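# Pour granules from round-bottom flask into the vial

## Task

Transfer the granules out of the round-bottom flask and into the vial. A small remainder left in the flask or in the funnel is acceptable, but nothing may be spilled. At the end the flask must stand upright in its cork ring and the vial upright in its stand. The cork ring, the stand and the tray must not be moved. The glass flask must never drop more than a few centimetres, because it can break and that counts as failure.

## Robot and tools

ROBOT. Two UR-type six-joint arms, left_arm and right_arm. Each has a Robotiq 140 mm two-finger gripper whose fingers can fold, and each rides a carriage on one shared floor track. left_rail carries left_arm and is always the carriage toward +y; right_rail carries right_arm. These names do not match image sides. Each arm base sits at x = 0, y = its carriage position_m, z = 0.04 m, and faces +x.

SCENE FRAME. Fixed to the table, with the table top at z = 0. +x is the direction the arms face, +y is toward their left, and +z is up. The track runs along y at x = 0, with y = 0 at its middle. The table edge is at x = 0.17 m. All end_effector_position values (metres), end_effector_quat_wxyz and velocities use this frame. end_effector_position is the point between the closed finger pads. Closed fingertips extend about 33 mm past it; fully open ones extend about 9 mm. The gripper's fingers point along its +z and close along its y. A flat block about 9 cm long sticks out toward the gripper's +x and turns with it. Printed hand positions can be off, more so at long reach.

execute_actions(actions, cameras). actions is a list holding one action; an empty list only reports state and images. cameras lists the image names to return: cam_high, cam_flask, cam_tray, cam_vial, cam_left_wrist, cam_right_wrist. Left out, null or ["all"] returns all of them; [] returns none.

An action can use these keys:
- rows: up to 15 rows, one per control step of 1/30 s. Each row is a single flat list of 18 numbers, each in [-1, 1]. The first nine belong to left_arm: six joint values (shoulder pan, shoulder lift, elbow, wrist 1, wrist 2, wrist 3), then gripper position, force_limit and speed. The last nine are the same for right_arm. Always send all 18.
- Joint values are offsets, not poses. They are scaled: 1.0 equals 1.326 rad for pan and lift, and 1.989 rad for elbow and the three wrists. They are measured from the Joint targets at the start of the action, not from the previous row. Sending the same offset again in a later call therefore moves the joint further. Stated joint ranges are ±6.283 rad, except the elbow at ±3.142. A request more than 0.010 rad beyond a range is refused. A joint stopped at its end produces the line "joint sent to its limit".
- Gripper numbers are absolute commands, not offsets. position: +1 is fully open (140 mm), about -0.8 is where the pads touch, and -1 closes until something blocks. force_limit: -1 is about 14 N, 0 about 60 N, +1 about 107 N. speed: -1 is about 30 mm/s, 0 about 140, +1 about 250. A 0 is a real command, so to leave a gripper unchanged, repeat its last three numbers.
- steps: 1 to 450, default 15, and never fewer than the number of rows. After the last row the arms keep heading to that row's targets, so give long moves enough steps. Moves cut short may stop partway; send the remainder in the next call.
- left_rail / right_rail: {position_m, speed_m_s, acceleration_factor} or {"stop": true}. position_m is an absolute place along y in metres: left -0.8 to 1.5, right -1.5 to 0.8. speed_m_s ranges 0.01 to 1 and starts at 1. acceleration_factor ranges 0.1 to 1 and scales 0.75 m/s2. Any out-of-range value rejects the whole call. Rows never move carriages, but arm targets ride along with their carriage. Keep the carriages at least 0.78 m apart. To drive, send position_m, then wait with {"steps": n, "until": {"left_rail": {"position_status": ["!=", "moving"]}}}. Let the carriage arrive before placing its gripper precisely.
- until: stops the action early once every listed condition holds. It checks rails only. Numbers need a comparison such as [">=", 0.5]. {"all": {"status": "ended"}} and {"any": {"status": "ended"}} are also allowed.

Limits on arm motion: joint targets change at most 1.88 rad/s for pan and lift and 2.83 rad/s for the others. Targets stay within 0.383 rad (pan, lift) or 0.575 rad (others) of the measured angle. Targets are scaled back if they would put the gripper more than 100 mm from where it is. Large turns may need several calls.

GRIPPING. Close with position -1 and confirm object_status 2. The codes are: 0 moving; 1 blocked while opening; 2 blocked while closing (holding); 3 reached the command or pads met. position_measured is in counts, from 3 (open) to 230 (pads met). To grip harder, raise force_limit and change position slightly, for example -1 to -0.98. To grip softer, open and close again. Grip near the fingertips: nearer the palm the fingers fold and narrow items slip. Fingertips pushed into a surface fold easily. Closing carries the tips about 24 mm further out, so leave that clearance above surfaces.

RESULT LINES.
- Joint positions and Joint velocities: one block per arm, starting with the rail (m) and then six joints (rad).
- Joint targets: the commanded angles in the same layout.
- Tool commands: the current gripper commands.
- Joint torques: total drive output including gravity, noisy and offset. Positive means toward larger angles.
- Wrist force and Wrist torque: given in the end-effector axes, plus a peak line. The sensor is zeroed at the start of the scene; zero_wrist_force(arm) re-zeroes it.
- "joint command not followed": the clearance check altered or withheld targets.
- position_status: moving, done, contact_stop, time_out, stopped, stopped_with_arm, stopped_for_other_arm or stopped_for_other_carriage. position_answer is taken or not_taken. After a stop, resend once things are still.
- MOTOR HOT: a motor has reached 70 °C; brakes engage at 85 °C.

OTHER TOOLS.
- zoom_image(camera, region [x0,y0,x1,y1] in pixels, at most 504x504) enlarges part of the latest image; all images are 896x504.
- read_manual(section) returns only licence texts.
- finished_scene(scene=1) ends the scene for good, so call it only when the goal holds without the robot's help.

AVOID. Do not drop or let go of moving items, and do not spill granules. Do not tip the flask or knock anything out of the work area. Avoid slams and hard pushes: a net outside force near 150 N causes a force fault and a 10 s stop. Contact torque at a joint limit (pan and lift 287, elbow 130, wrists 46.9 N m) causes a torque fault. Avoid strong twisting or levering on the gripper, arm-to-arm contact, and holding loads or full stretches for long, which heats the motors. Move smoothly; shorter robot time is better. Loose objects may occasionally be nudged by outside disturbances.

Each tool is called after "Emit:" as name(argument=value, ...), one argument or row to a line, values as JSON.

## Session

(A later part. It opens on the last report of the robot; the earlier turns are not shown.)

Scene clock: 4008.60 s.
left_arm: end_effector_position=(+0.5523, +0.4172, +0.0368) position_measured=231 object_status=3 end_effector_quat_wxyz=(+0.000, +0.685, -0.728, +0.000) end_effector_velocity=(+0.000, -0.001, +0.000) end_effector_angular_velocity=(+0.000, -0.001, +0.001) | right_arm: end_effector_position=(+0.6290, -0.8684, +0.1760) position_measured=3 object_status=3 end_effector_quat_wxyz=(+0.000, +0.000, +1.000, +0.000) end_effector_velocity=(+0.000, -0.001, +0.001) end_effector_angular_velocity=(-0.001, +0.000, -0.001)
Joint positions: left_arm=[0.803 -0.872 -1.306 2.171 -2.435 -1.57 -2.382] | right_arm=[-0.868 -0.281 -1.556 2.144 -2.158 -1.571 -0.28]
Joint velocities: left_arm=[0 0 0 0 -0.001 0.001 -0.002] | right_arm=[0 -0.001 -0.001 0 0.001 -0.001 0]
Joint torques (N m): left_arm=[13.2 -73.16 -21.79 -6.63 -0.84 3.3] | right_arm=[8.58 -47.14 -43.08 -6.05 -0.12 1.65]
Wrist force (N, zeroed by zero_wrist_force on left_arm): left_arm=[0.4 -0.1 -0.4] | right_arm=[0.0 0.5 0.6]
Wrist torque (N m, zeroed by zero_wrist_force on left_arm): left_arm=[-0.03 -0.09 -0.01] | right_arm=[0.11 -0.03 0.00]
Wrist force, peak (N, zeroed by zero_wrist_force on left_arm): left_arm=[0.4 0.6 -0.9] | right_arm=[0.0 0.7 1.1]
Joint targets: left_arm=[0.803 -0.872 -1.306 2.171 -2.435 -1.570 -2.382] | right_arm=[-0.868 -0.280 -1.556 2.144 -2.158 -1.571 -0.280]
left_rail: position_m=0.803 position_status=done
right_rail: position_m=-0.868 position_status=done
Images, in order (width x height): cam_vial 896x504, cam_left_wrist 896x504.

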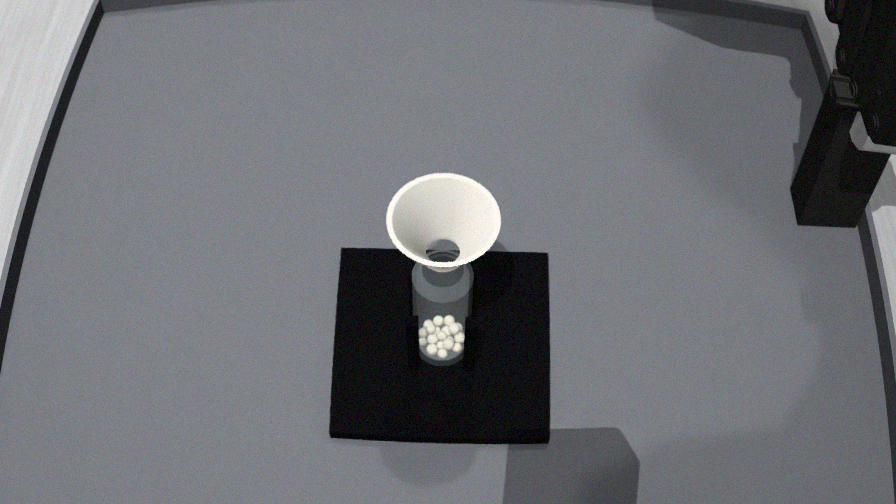

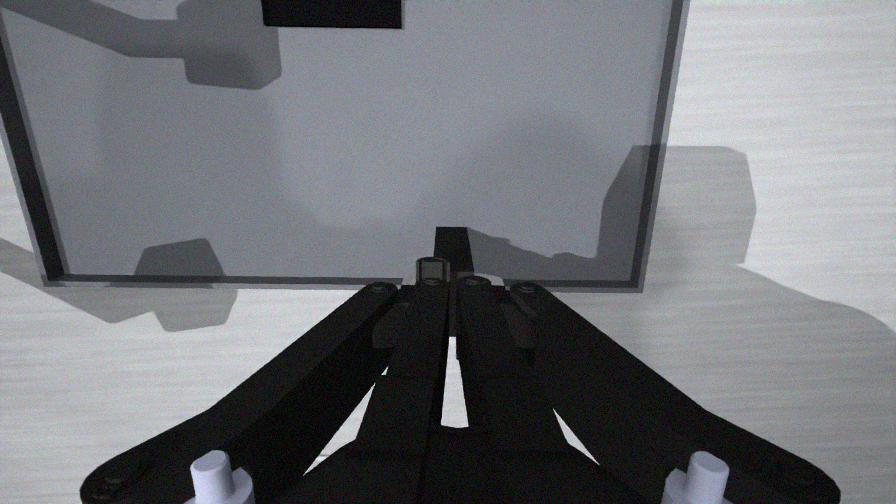

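Emit:
execute_actions(
  actions=[],
  cameras=["cam_high", "cam_tray", "cam_left_wrist", "cam_vial"],
)

Emit:
zoom_image(
  camera="cam_tray",
  region=[600, 170, 690, 260],
)

Emit:
zoom_image(
  camera="cam_left_wrist",
  region=[300, 220, 560, 360],
)

Scene clock: 4028.80 s.
left_arm: end_effector_position=(+0.5523, +0.4172, +0.0368) position_measured=231 object_status=3 end_effector_quat_wxyz=(+0.000, +0.685, -0.728, +0.000) end_effector_velocity=(+0.000, +0.000, +0.000) end_effector_angular_velocity=(+0.000, +0.000, -0.002) | right_arm: end_effector_position=(+0.6290, -0.8684, +0.1760) position_measured=3 object_status=3 end_effector_quat_wxyz=(+0.000, +0.000, +1.000, +0.000) end_effector_velocity=(+0.000, +0.000, +0.000) end_effector_angular_velocity=(-0.001, +0.001, +0.001)
Joint positions: left_arm=[0.803 -0.872 -1.306 2.171 -2.435 -1.57 -2.382] | right_arm=[-0.868 -0.281 -1.556 2.144 -2.158 -1.571 -0.281]
Joint velocities: left_arm=[0 -0.001 0 0 0 0 0.002] | right_arm=[0 0 0 0 0.001 -0.001 0]
Joint torques (N m): left_arm=[11.3 -73.05 -26.88 -4.61 -0.52 3.03] | right_arm=[13.22 -45.78 -43.4 -5.3 0 1.23]
Wrist force (N, zeroed by zero_wrist_force on left_arm): left_arm=[0.4 -0.2 -0.2] | right_arm=[0.4 0.5 1.0]
Wrist torque (N m, zeroed by zero_wrist_force on left_arm): left_arm=[-0.07 -0.06 -0.01] | right_arm=[0.10 -0.11 0.00]
Wrist force, peak (N, zeroed by zero_wrist_force on left_arm): left_arm=[0.2 0.2 -1.0] | right_arm=[-0.3 0.5 1.1]
Joint targets: left_arm=[0.803 -0.872 -1.306 2.171 -2.435 -1.570 -2.382] | right_arm=[-0.868 -0.280 -1.556 2.144 -2.158 -1.571 -0.280]
Tool commands: left_gripper/position=-1.0 left_gripper/force_limit=-1.0 left_gripper/speed=-1.0 right_gripper/position=+1.0 right_gripper/force_limit=+0.0 right_gripper/speed=+0.0
left_rail: position_m=0.803 position_status=done
right_rail: position_m=-0.868 position_status=done
Images, in order (width x height): cam_high 896x504, cam_tray 896x504, cam_vial 896x504, cam_left_wrist 896x504.

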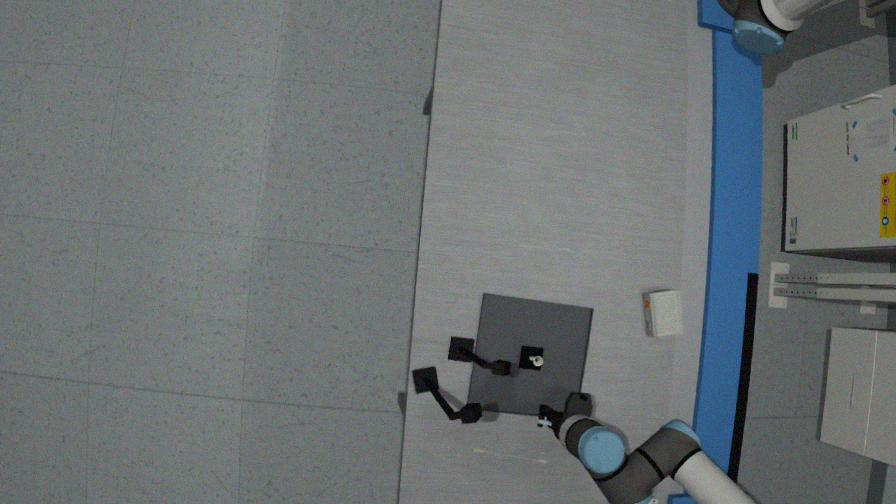

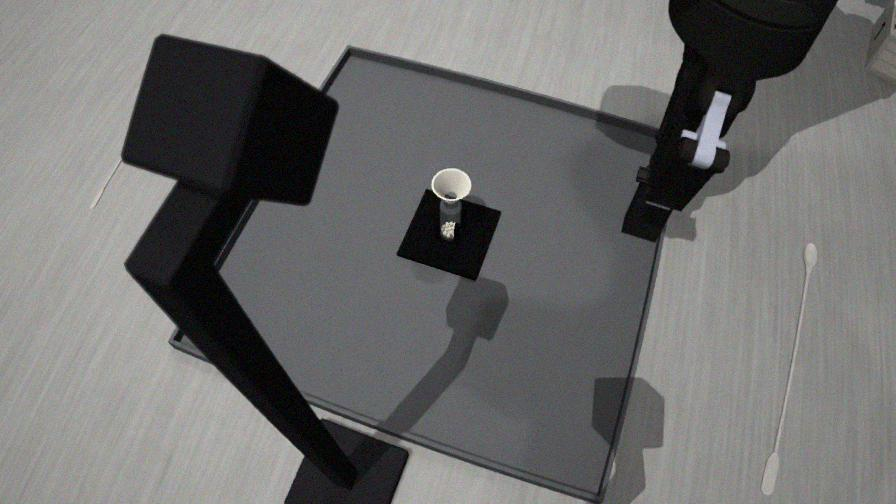

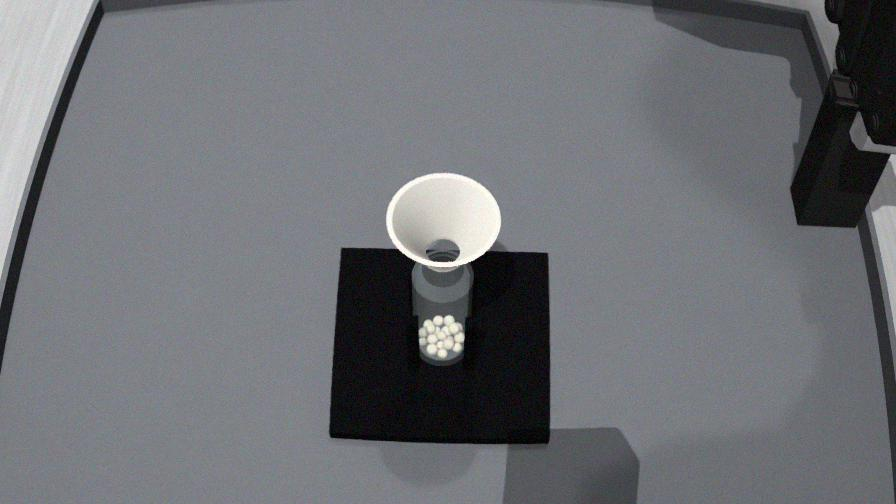

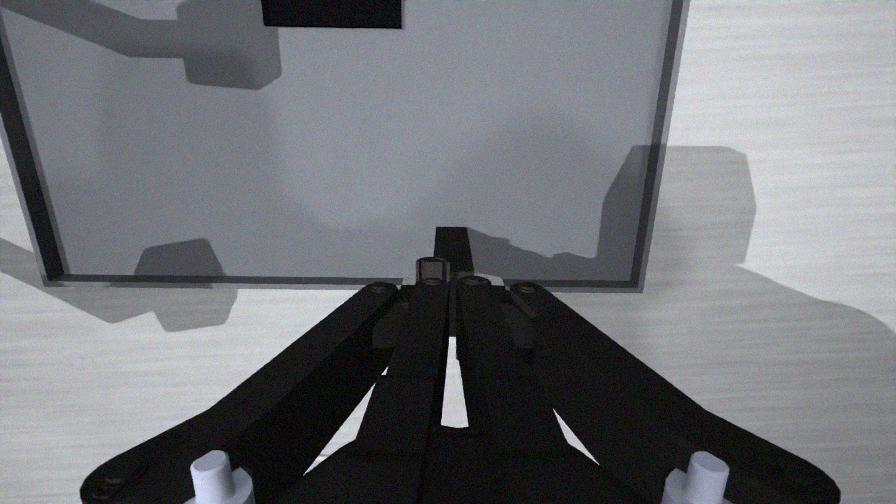

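Scaled by 5.600 from the camera's 896x504 image, which has a finer 1280x720 frame.

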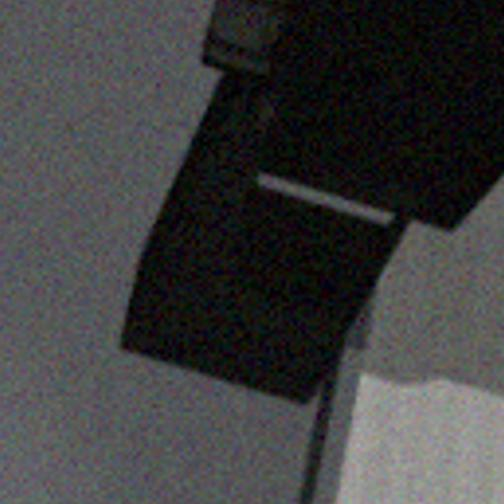

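Scaled by 1.938 from the camera's 896x504 image, which has a finer 1280x720 frame.

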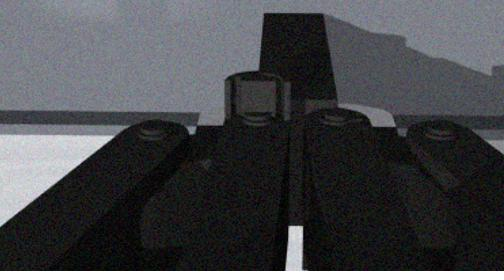

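Emit:
execute_actions(
  actions=[],
  cameras=["cam_vial", "cam_tray", "cam_left_wrist"],
)

Scene clock: 4062.07 s.
left_arm: end_effector_position=(+0.5523, +0.4172, +0.0368) position_measured=231 object_status=3 end_effector_quat_wxyz=(+0.000, +0.685, -0.728, +0.000) end_effector_velocity=(+0.000, -0.001, +0.000) end_effector_angular_velocity=(+0.000, -0.001, -0.001) | right_arm: end_effector_position=(+0.6290, -0.8684, +0.1760) position_measured=3 object_status=3 end_effector_quat_wxyz=(+0.000, +0.000, +1.000, +0.000) end_effector_velocity=(+0.000, -0.002, -0.001) end_effector_angular_velocity=(+0.000, +0.001, -0.002)
Joint positions: left_arm=[0.803 -0.872 -1.306 2.171 -2.435 -1.57 -2.382] | right_arm=[-0.868 -0.281 -1.556 2.144 -2.158 -1.571 -0.28]
Joint velocities: left_arm=[0 -0.001 0 0 0 0 0.001] | right_arm=[0 -0.003 0.001 0 0 0 0]
Joint torques (N m): left_arm=[11.54 -70.62 -31.82 -3.83 -0.53 3.15] | right_arm=[9.99 -46.03 -43.75 -5.73 0.13 1.95]
Wrist force (N, zeroed by zero_wrist_force on left_arm): left_arm=[0.3 -0.2 -0.3] | right_arm=[-0.1 0.6 1.1]
Wrist torque (N m, zeroed by zero_wrist_force on left_arm): left_arm=[-0.05 -0.04 -0.01] | right_arm=[0.13 -0.01 0.00]
Wrist force, peak (N, zeroed by zero_wrist_force on left_arm): left_arm=[0.5 0.1 -0.9] | right_arm=[-0.2 0.3 1.2]
Joint targets: left_arm=[0.803 -0.872 -1.306 2.171 -2.435 -1.570 -2.382] | right_arm=[-0.868 -0.280 -1.556 2.144 -2.158 -1.571 -0.280]
Tool commands: left_gripper/position=-1.0 left_gripper/force_limit=-1.0 left_gripper/speed=-1.0 right_gripper/position=+1.0 right_gripper/force_limit=+0.0 right_gripper/speed=+0.0
left_rail: position_m=0.803 position_status=done
right_rail: position_m=-0.868 position_status=done
Images, in order (width x height): cam_tray 896x504, cam_vial 896x504, cam_left_wrist 896x504.

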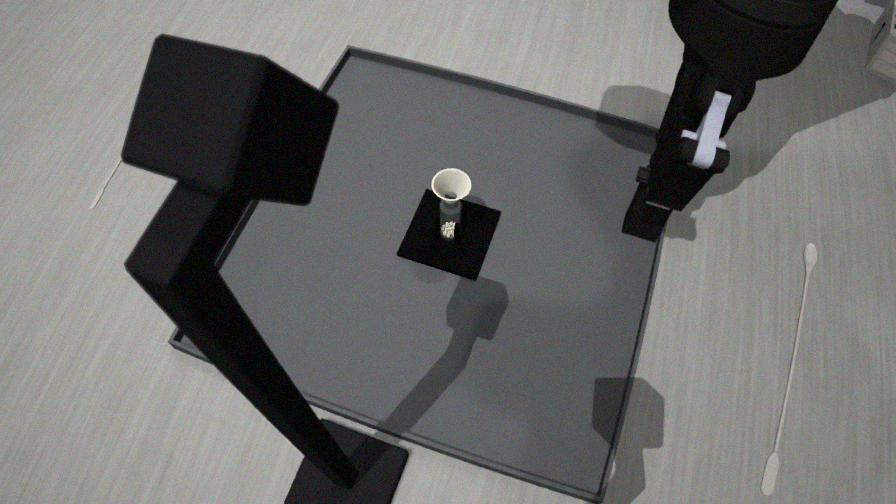

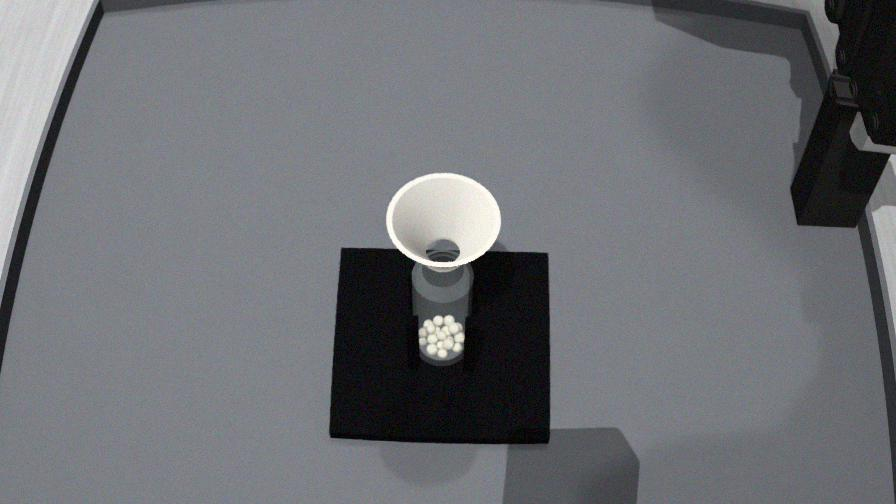

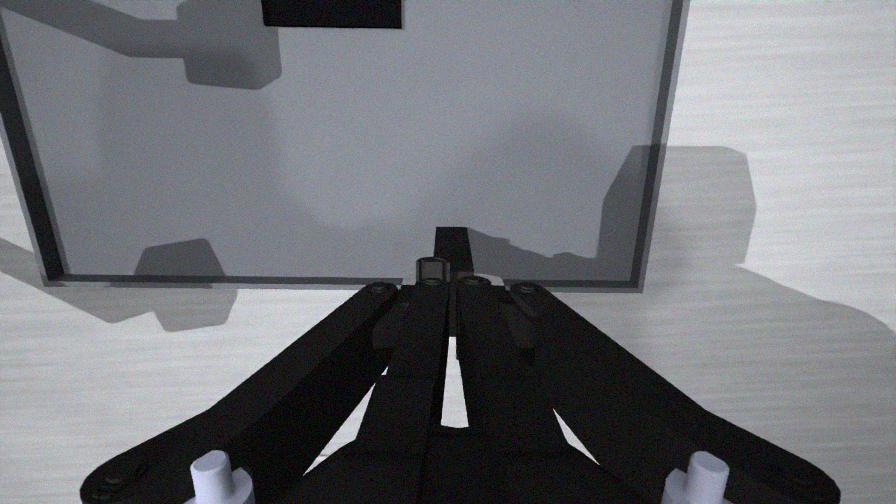

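Emit:
execute_actions(
  actions=[
    {"rows": [[0, -0.00221, -0.0006, 0.00206, 0, 0, -1.0, -1.0, -1.0, 0,0,0,0,0,0, 1.0,0.0,0.0], [0, -0.00824, -0.00223, 0.00771, 0, 0, -1.0, -1.0, -1.0, 0,0,0,0,0,0, 1.0,0.0,0.0], [0, -0.01648, -0.00445, 0.01541, 0, 0, -1.0, -1.0, -1.0, 0,0,0,0,0,0, 1.0,0.0,0.0], [0, -0.02472, -0.00668, 0.02312, 0, 0, -1.0, -1.0, -1.0, 0,0,0,0,0,0, 1.0,0.0,0.0], [0, -0.03075, -0.0083, 0.02876, 0, 0, -1.0, -1.0, -1.0, 0,0,0,0,0,0, 1.0,0.0,0.0], [0, -0.03296, -0.0089, 0.03082, 0, 0, -1.0, -1.0, -1.0, 0,0,0,0,0,0, 1.0,0.0,0.0]], "steps": 12},
  ],
  cameras=["cam_vial", "cam_tray", "cam_left_wrist"],
)

Emit:
zoom_image(
  camera="cam_vial",
  region=[756, 120, 896, 260],
)

Emit:
zoom_image(
  camera="cam_tray",
  region=[580, 160, 720, 280],
)

Scene clock: 4093.10 s.
left_arm: end_effector_position=(+0.5523, +0.4172, +0.0667) position_measured=231 object_status=3 end_effector_quat_wxyz=(+0.000, +0.685, -0.728, +0.000) end_effector_velocity=(+0.000, +0.001, +0.001) end_effector_angular_velocity=(+0.000, +0.000, +0.002) | right_arm: end_effector_position=(+0.6290, -0.8684, +0.1760) position_measured=3 object_status=3 end_effector_quat_wxyz=(+0.000, +0.000, +1.000, +0.000) end_effector_velocity=(+0.000, +0.000, +0.000) end_effector_angular_velocity=(+0.001, +0.000, +0.000)
Joint positions: left_arm=[0.803 -0.872 -1.35 2.153 -2.374 -1.57 -2.382] | right_arm=[-0.868 -0.281 -1.556 2.144 -2.158 -1.571 -0.281]
Joint velocities: left_arm=[0 0.001 -0.002 0 0.003 0 -0.002] | right_arm=[0 0 0 0 0 0.001 0]
Joint torques (N m): left_arm=[11.72 -75.1 -45.83 -2.78 -0.29 2.87] | right_arm=[8.45 -44 -43.92 -5.55 -0.04 0.82]
Wrist force (N, zeroed by zero_wrist_force on left_arm): left_arm=[0.2 -0.3 -0.1] | right_arm=[0.0 0.6 0.9]
Wrist torque (N m, zeroed by zero_wrist_force on left_arm): left_arm=[-0.09 -0.05 -0.01] | right_arm=[0.14 -0.02 0.00]
Wrist force, peak (N, zeroed by zero_wrist_force on left_arm): left_arm=[-0.1 0.1 2.0] | right_arm=[0.2 0.6 1.1]
Joint targets: left_arm=[0.803 -0.872 -1.350 2.153 -2.374 -1.570 -2.382] | right_arm=[-0.868 -0.280 -1.556 2.144 -2.158 -1.571 -0.280]
left_rail: position_m=0.803 position_status=done
right_rail: position_m=-0.868 position_status=done
Images, in order (width x height): cam_tray 896x504, cam_vial 896x504, cam_left_wrist 896x504.

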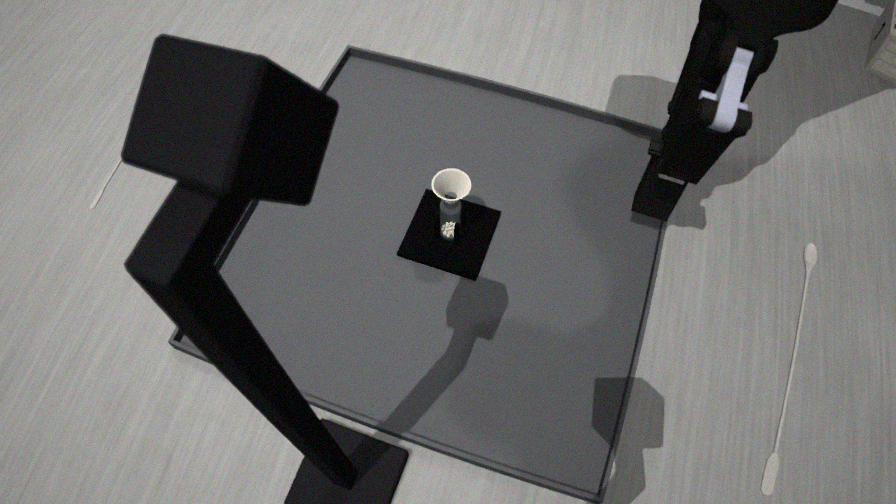

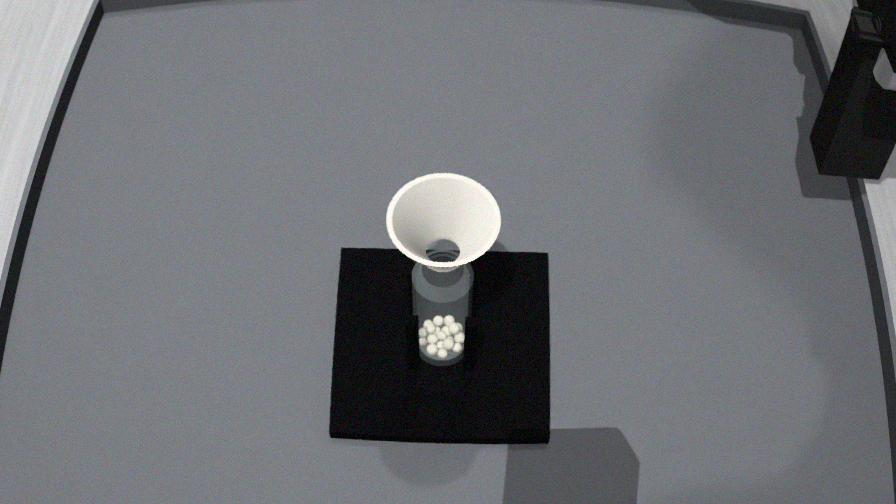

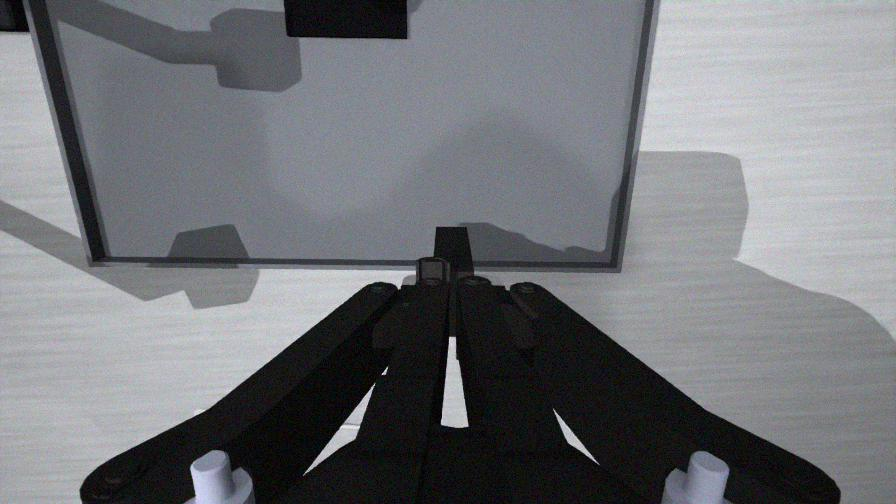

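Scaled by 3.600 from the camera's 896x504 image, which has a finer 1280x720 frame.

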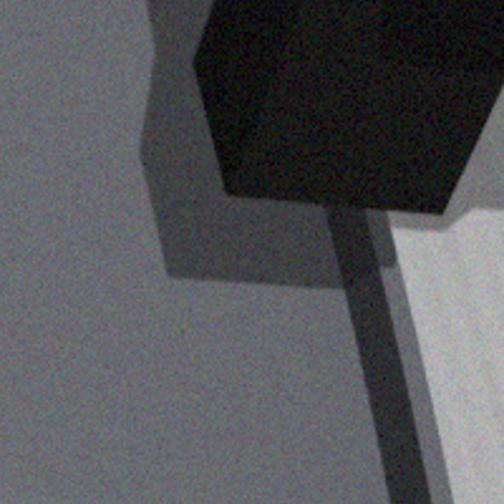

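Scaled by 3.600 from the camera's 896x504 image, which has a finer 1280x720 frame.

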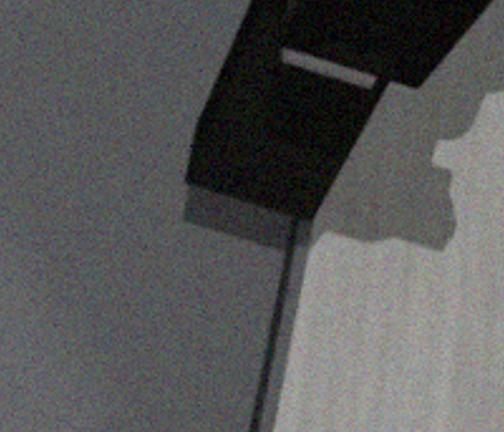

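Emit:
zoom_image(
  camera="cam_left_wrist",
  region=[380, 200, 560, 320],
)

Scaled by 2.800 from the camera's 896x504 image, which has a finer 1280x720 frame.

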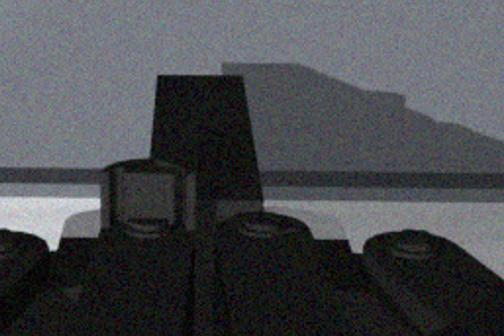

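Emit:
execute_actions(
  actions=[
    {"rows": [[-0.00193, 0.00167, -0.00152, 0.0004, 0, -0.00128, -1.0, -1.0, -1.0, 0,0,0,0,0,0, 1.0,0.0,0.0], [-0.00719, 0.00624, -0.00567, 0.0015, 0, -0.00479, -1.0, -1.0, -1.0, 0,0,0,0,0,0, 1.0,0.0,0.0], [-0.01438, 0.01249, -0.01133, 0.00301, 0, -0.00959, -1.0, -1.0, -1.0, 0,0,0,0,0,0, 1.0,0.0,0.0], [-0.02156, 0.01873, -0.017, 0.00451, 0, -0.01438, -1.0, -1.0, -1.0, 0,0,0,0,0,0, 1.0,0.0,0.0], [-0.02682, 0.0233, -0.02114, 0.00561, 0, -0.01789, -1.0, -1.0, -1.0, 0,0,0,0,0,0, 1.0,0.0,0.0], [-0.02875, 0.02497, -0.02266, 0.00601, 0, -0.01917, -1.0, -1.0, -1.0, 0,0,0,0,0,0, 1.0,0.0,0.0]], "steps": 12},
  ],
  cameras=["cam_vial", "cam_tray", "cam_left_wrist"],
)

Emit:
zoom_image(
  camera="cam_vial",
  region=[756, 120, 896, 260],
)

Emit:
zoom_image(
  camera="cam_tray",
  region=[580, 120, 720, 260],
)

Scene clock: 4141.70 s.
left_arm: end_effector_position=(+0.5523, +0.3774, +0.0669) position_measured=231 object_status=3 end_effector_quat_wxyz=(+0.000, +0.685, -0.728, +0.000) end_effector_velocity=(-0.001, -0.003, +0.000) end_effector_angular_velocity=(+0.000, +0.001, -0.001) | right_arm: end_effector_position=(+0.6290, -0.8684, +0.1760) position_measured=3 object_status=3 end_effector_quat_wxyz=(+0.000, +0.000, +1.000, +0.000) end_effector_velocity=(+0.000, +0.000, +0.001) end_effector_angular_velocity=(+0.000, -0.001, -0.001)
Joint positions: left_arm=[0.803 -0.909 -1.317 2.108 -2.362 -1.57 -2.419] | right_arm=[-0.868 -0.281 -1.556 2.144 -2.158 -1.571 -0.28]
Joint velocities: left_arm=[0 -0.003 0.002 -0.003 0.001 -0.001 -0.002] | right_arm=[0 -0.001 -0.002 0 0.001 0.001 0]
Joint torques (N m): left_arm=[-8.82 -49.21 -46.69 -3.22 -0.01 -2.15] | right_arm=[10.02 -46.38 -42.69 -5.97 0.23 1.11]
Wrist force (N, zeroed by zero_wrist_force on left_arm): left_arm=[0.6 0.1 -0.4] | right_arm=[0.0 0.4 0.9]
Wrist torque (N m, zeroed by zero_wrist_force on left_arm): left_arm=[0.04 -0.13 0.01] | right_arm=[0.09 -0.01 0.00]
Wrist force, peak (N, zeroed by zero_wrist_force on left_arm): left_arm=[-2.9 0.2 -0.2] | right_arm=[0.1 0.5 1.1]
Joint targets: left_arm=[0.803 -0.910 -1.317 2.108 -2.362 -1.570 -2.420] | right_arm=[-0.868 -0.280 -1.556 2.144 -2.158 -1.571 -0.280]
left_rail: position_m=0.803 position_status=done
right_rail: position_m=-0.868 position_status=done
Images, in order (width x height): cam_tray 896x504, cam_vial 896x504, cam_left_wrist 896x504.

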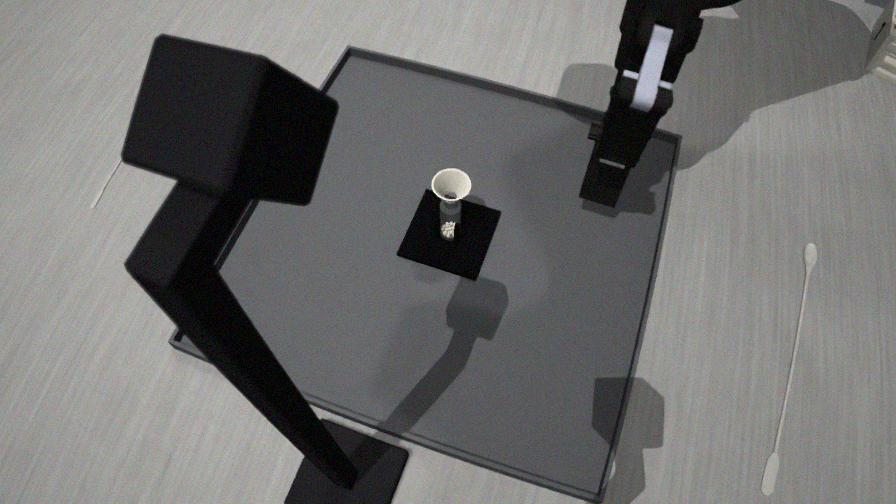

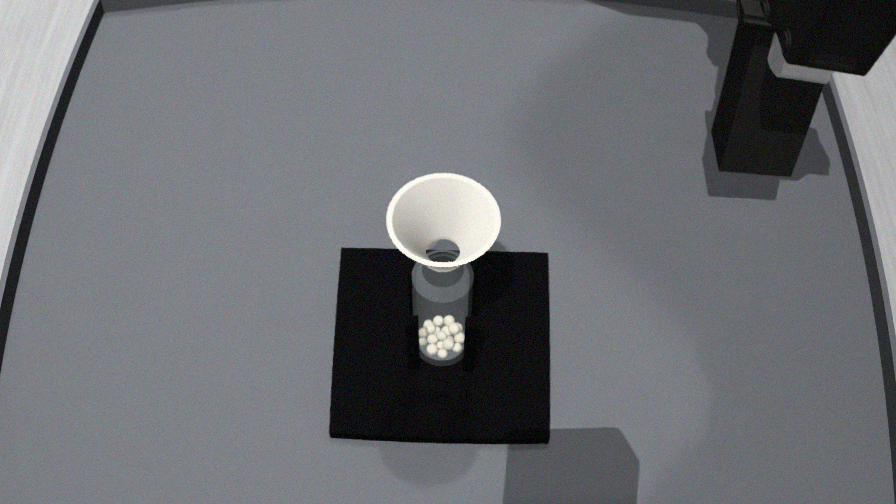

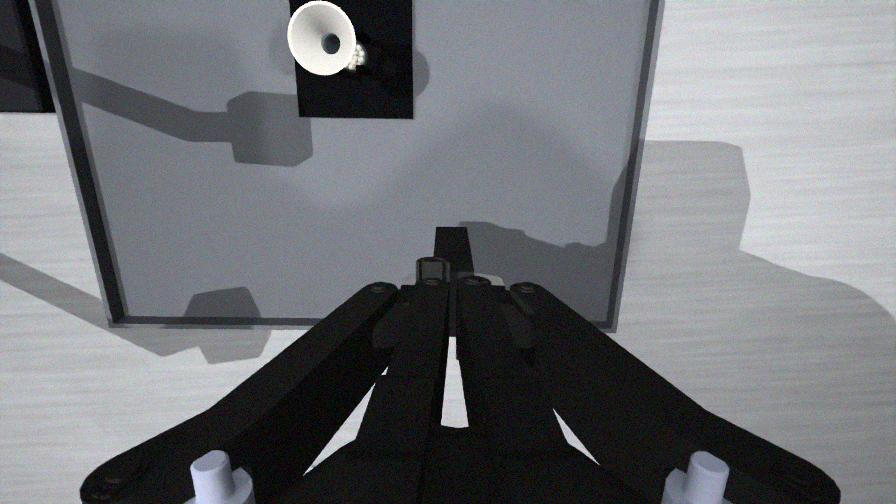

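Scaled by 3.600 from the camera's 896x504 image, which has a finer 1280x720 frame.

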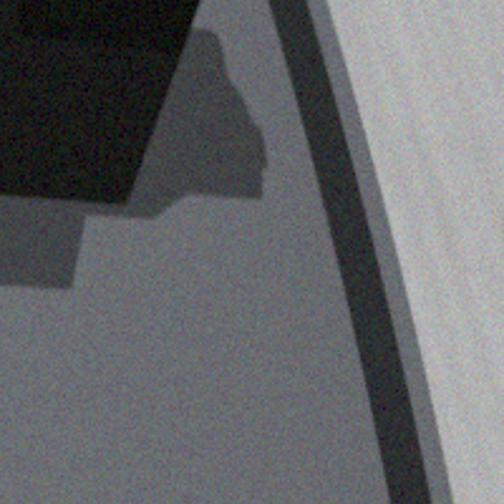

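Scaled by 3.600 from the camera's 896x504 image, which has a finer 1280x720 frame.

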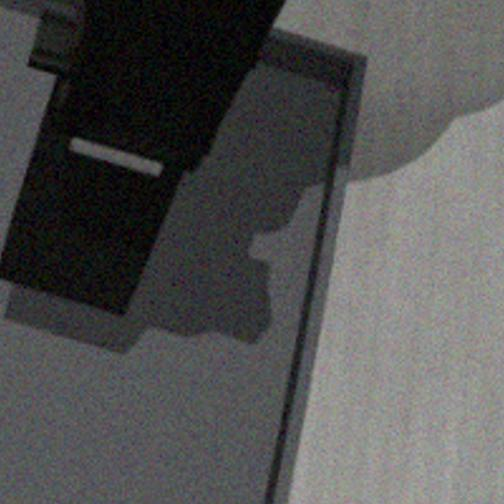

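Emit:
zoom_image(
  camera="cam_left_wrist",
  region=[410, 210, 500, 270],
)

Emit:
zoom_image(
  camera="cam_vial",
  region=[700, 100, 830, 200],
)

Emit:
execute_actions(
  actions=[],
  cameras=["cam_high", "cam_flask"],
)

Scaled by 5.600 from the camera's 896x504 image, which has a finer 1280x720 frame.

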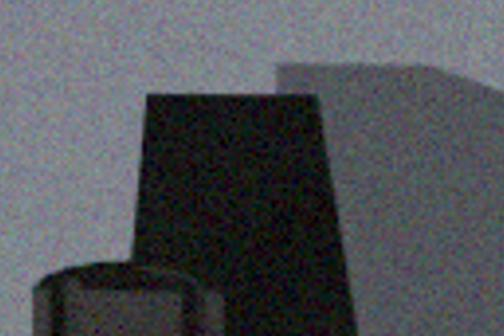

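Scaled by 3.877 from the camera's 896x504 image, which has a finer 1280x720 frame.

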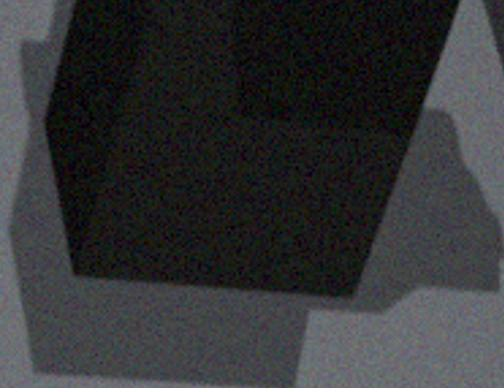

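Scene clock: 4153.97 s.
left_arm: end_effector_position=(+0.5523, +0.3770, +0.0668) position_measured=231 object_status=3 end_effector_quat_wxyz=(+0.000, +0.685, -0.728, +0.000) end_effector_velocity=(+0.000, +0.001, -0.001) end_effector_angular_velocity=(+0.001, +0.000, -0.002) | right_arm: end_effector_position=(+0.6290, -0.8684, +0.1760) position_measured=3 object_status=3 end_effector_quat_wxyz=(+0.000, +0.000, +1.000, +0.000) end_effector_velocity=(+0.001, -0.001, +0.001) end_effector_angular_velocity=(-0.001, -0.001, -0.001)
Joint positions: left_arm=[0.803 -0.91 -1.317 2.108 -2.362 -1.57 -2.42] | right_arm=[-0.868 -0.281 -1.556 2.144 -2.158 -1.571 -0.28]
Joint velocities: left_arm=[0 0 0 0.001 0 0.001 0.002] | right_arm=[0 -0.001 0 0 -0.001 -0.001 0.001]
Joint torques (N m): left_arm=[-11.43 -50.83 -41.11 -3.8 0.3 -2.42] | right_arm=[10.62 -44.49 -43.33 -5.91 -0.13 1.82]
Wrist force (N, zeroed by zero_wrist_force on left_arm): left_arm=[0.4 0.1 -0.5] | right_arm=[0.1 0.5 0.6]
Wrist torque (N m, zeroed by zero_wrist_force on left_arm): left_arm=[0.04 -0.08 0.01] | right_arm=[0.11 -0.03 0.01]
Wrist force, peak (N, zeroed by zero_wrist_force on left_arm): left_arm=[1.0 0.3 -0.3] | right_arm=[0.3 0.9 0.8]
Joint targets: left_arm=[0.803 -0.910 -1.317 2.108 -2.362 -1.570 -2.420] | right_arm=[-0.868 -0.280 -1.556 2.144 -2.158 -1.571 -0.280]
Tool commands: left_gripper/position=-1.0 left_gripper/force_limit=-1.0 left_gripper/speed=-1.0 right_gripper/position=+1.0 right_gripper/force_limit=+0.0 right_gripper/speed=+0.0
left_rail: position_m=0.803 position_status=done
right_rail: position_m=-0.868 position_status=done
Images, in order (width x height): cam_high 896x504, cam_flask 896x504.

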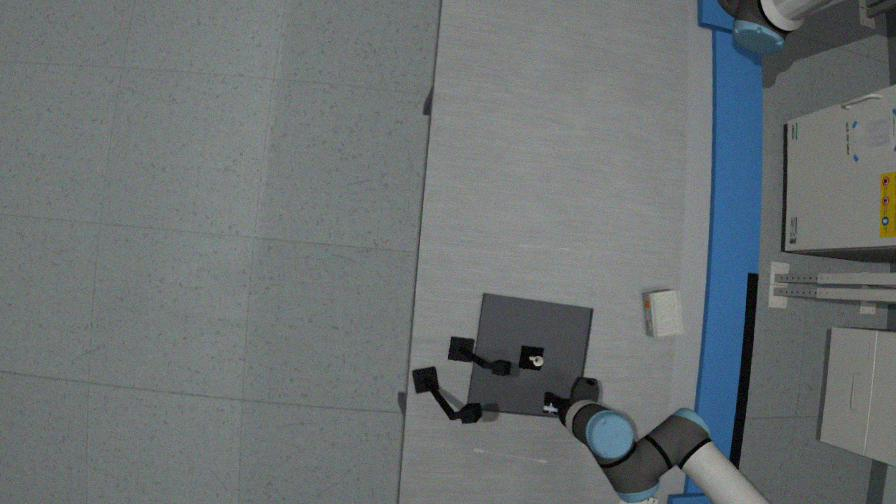

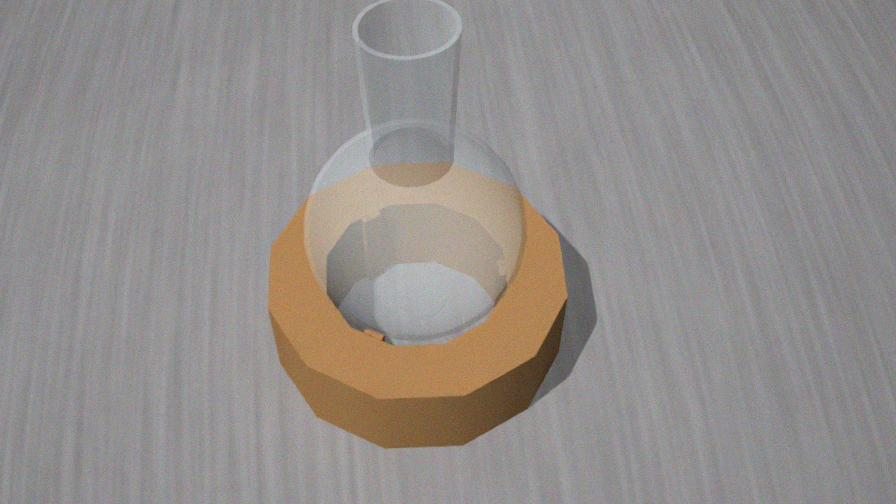

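Emit:
execute_actions(
  actions=[],
  cameras=["cam_tray", "cam_vial"],
)

Emit:
zoom_image(
  camera="cam_tray",
  region=[300, 30, 580, 200],
)

Emit:
zoom_image(
  camera="cam_tray",
  region=[460, 180, 740, 350],
)

Emit:
zoom_image(
  camera="cam_tray",
  region=[400, 340, 680, 504],
)

Emit:
zoom_image(
  camera="cam_tray",
  region=[200, 180, 480, 350],
)

Scene clock: 4176.17 s.
left_arm: end_effector_position=(+0.5523, +0.3770, +0.0668) position_measured=231 object_status=3 end_effector_quat_wxyz=(+0.000, +0.685, -0.728, +0.000) end_effector_velocity=(+0.000, +0.000, +0.000) end_effector_angular_velocity=(+0.000, +0.000, -0.003) | right_arm: end_effector_position=(+0.6290, -0.8684, +0.1760) position_measured=3 object_status=3 end_effector_quat_wxyz=(+0.000, +0.000, +1.000, +0.000) end_effector_velocity=(+0.000, +0.000, +0.001) end_effector_angular_velocity=(-0.001, -0.001, +0.000)
Joint positions: left_arm=[0.803 -0.91 -1.317 2.108 -2.362 -1.57 -2.42] | right_arm=[-0.868 -0.281 -1.556 2.144 -2.158 -1.571 -0.28]
Joint velocities: left_arm=[0 -0.001 0 0 0 0 0.002] | right_arm=[0 0 -0.001 0 0 -0.001 0]
Joint torques (N m): left_arm=[-10.44 -51.88 -35.08 -4.88 0.65 -2.45] | right_arm=[10.12 -43.8 -42.53 -5.98 -0.13 1.26]
Wrist force (N, zeroed by zero_wrist_force on left_arm): left_arm=[0.7 0.4 0.0] | right_arm=[0.0 0.3 1.2]
Wrist torque (N m, zeroed by zero_wrist_force on left_arm): left_arm=[0.10 -0.17 0.01] | right_arm=[0.07 -0.02 0.00]
Wrist force, peak (N, zeroed by zero_wrist_force on left_arm): left_arm=[0.8 0.1 -0.7] | right_arm=[0.0 0.9 0.9]
Joint targets: left_arm=[0.803 -0.910 -1.317 2.108 -2.362 -1.570 -2.420] | right_arm=[-0.868 -0.280 -1.556 2.144 -2.158 -1.571 -0.280]
Tool commands: left_gripper/position=-1.0 left_gripper/force_limit=-1.0 left_gripper/speed=-1.0 right_gripper/position=+1.0 right_gripper/force_limit=+0.0 right_gripper/speed=+0.0
left_rail: position_m=0.803 position_status=done
right_rail: position_m=-0.868 position_status=done
Images, in order (width x height): cam_tray 896x504, cam_vial 896x504.

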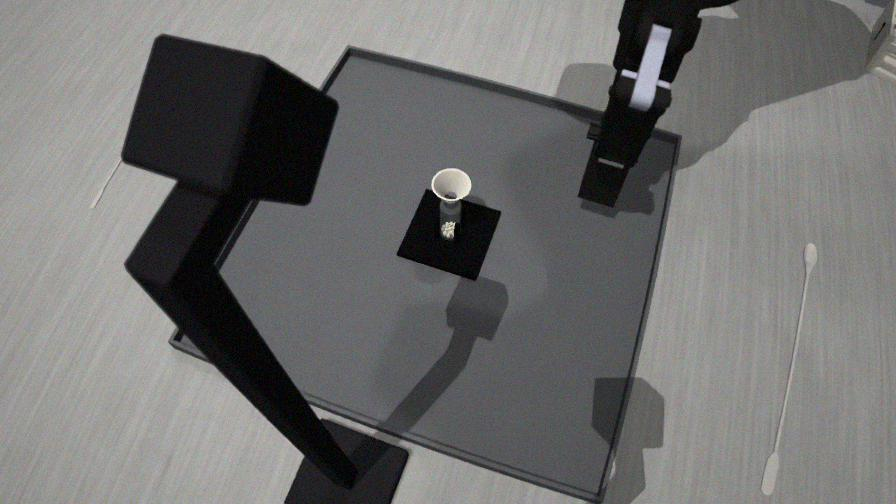

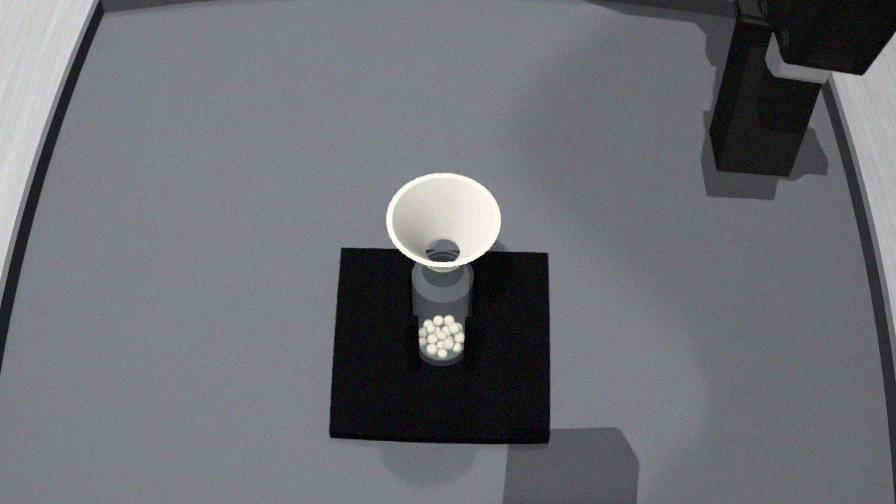

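Scaled by 1.800 from the camera's 896x504 image, which has a finer 1280x720 frame.

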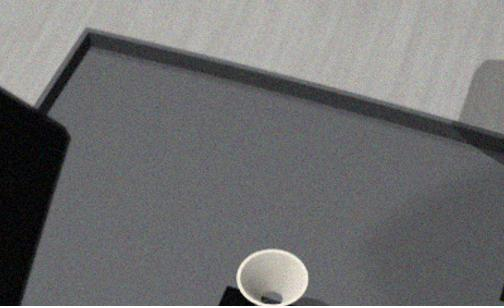

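Scaled by 1.800 from the camera's 896x504 image, which has a finer 1280x720 frame.

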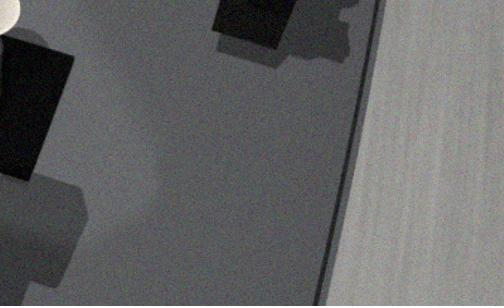

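Scaled by 1.800 from the camera's 896x504 image, which has a finer 1280x720 frame.

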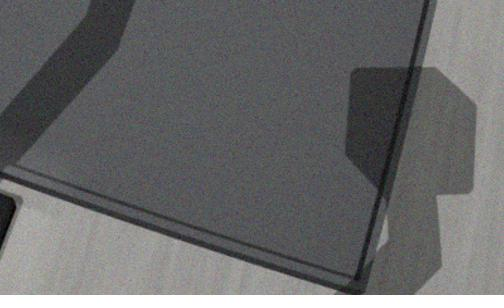

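Scaled by 1.800 from the camera's 896x504 image, which has a finer 1280x720 frame.

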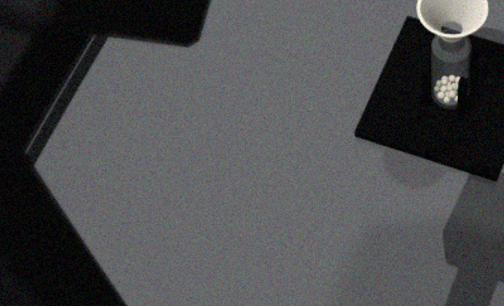

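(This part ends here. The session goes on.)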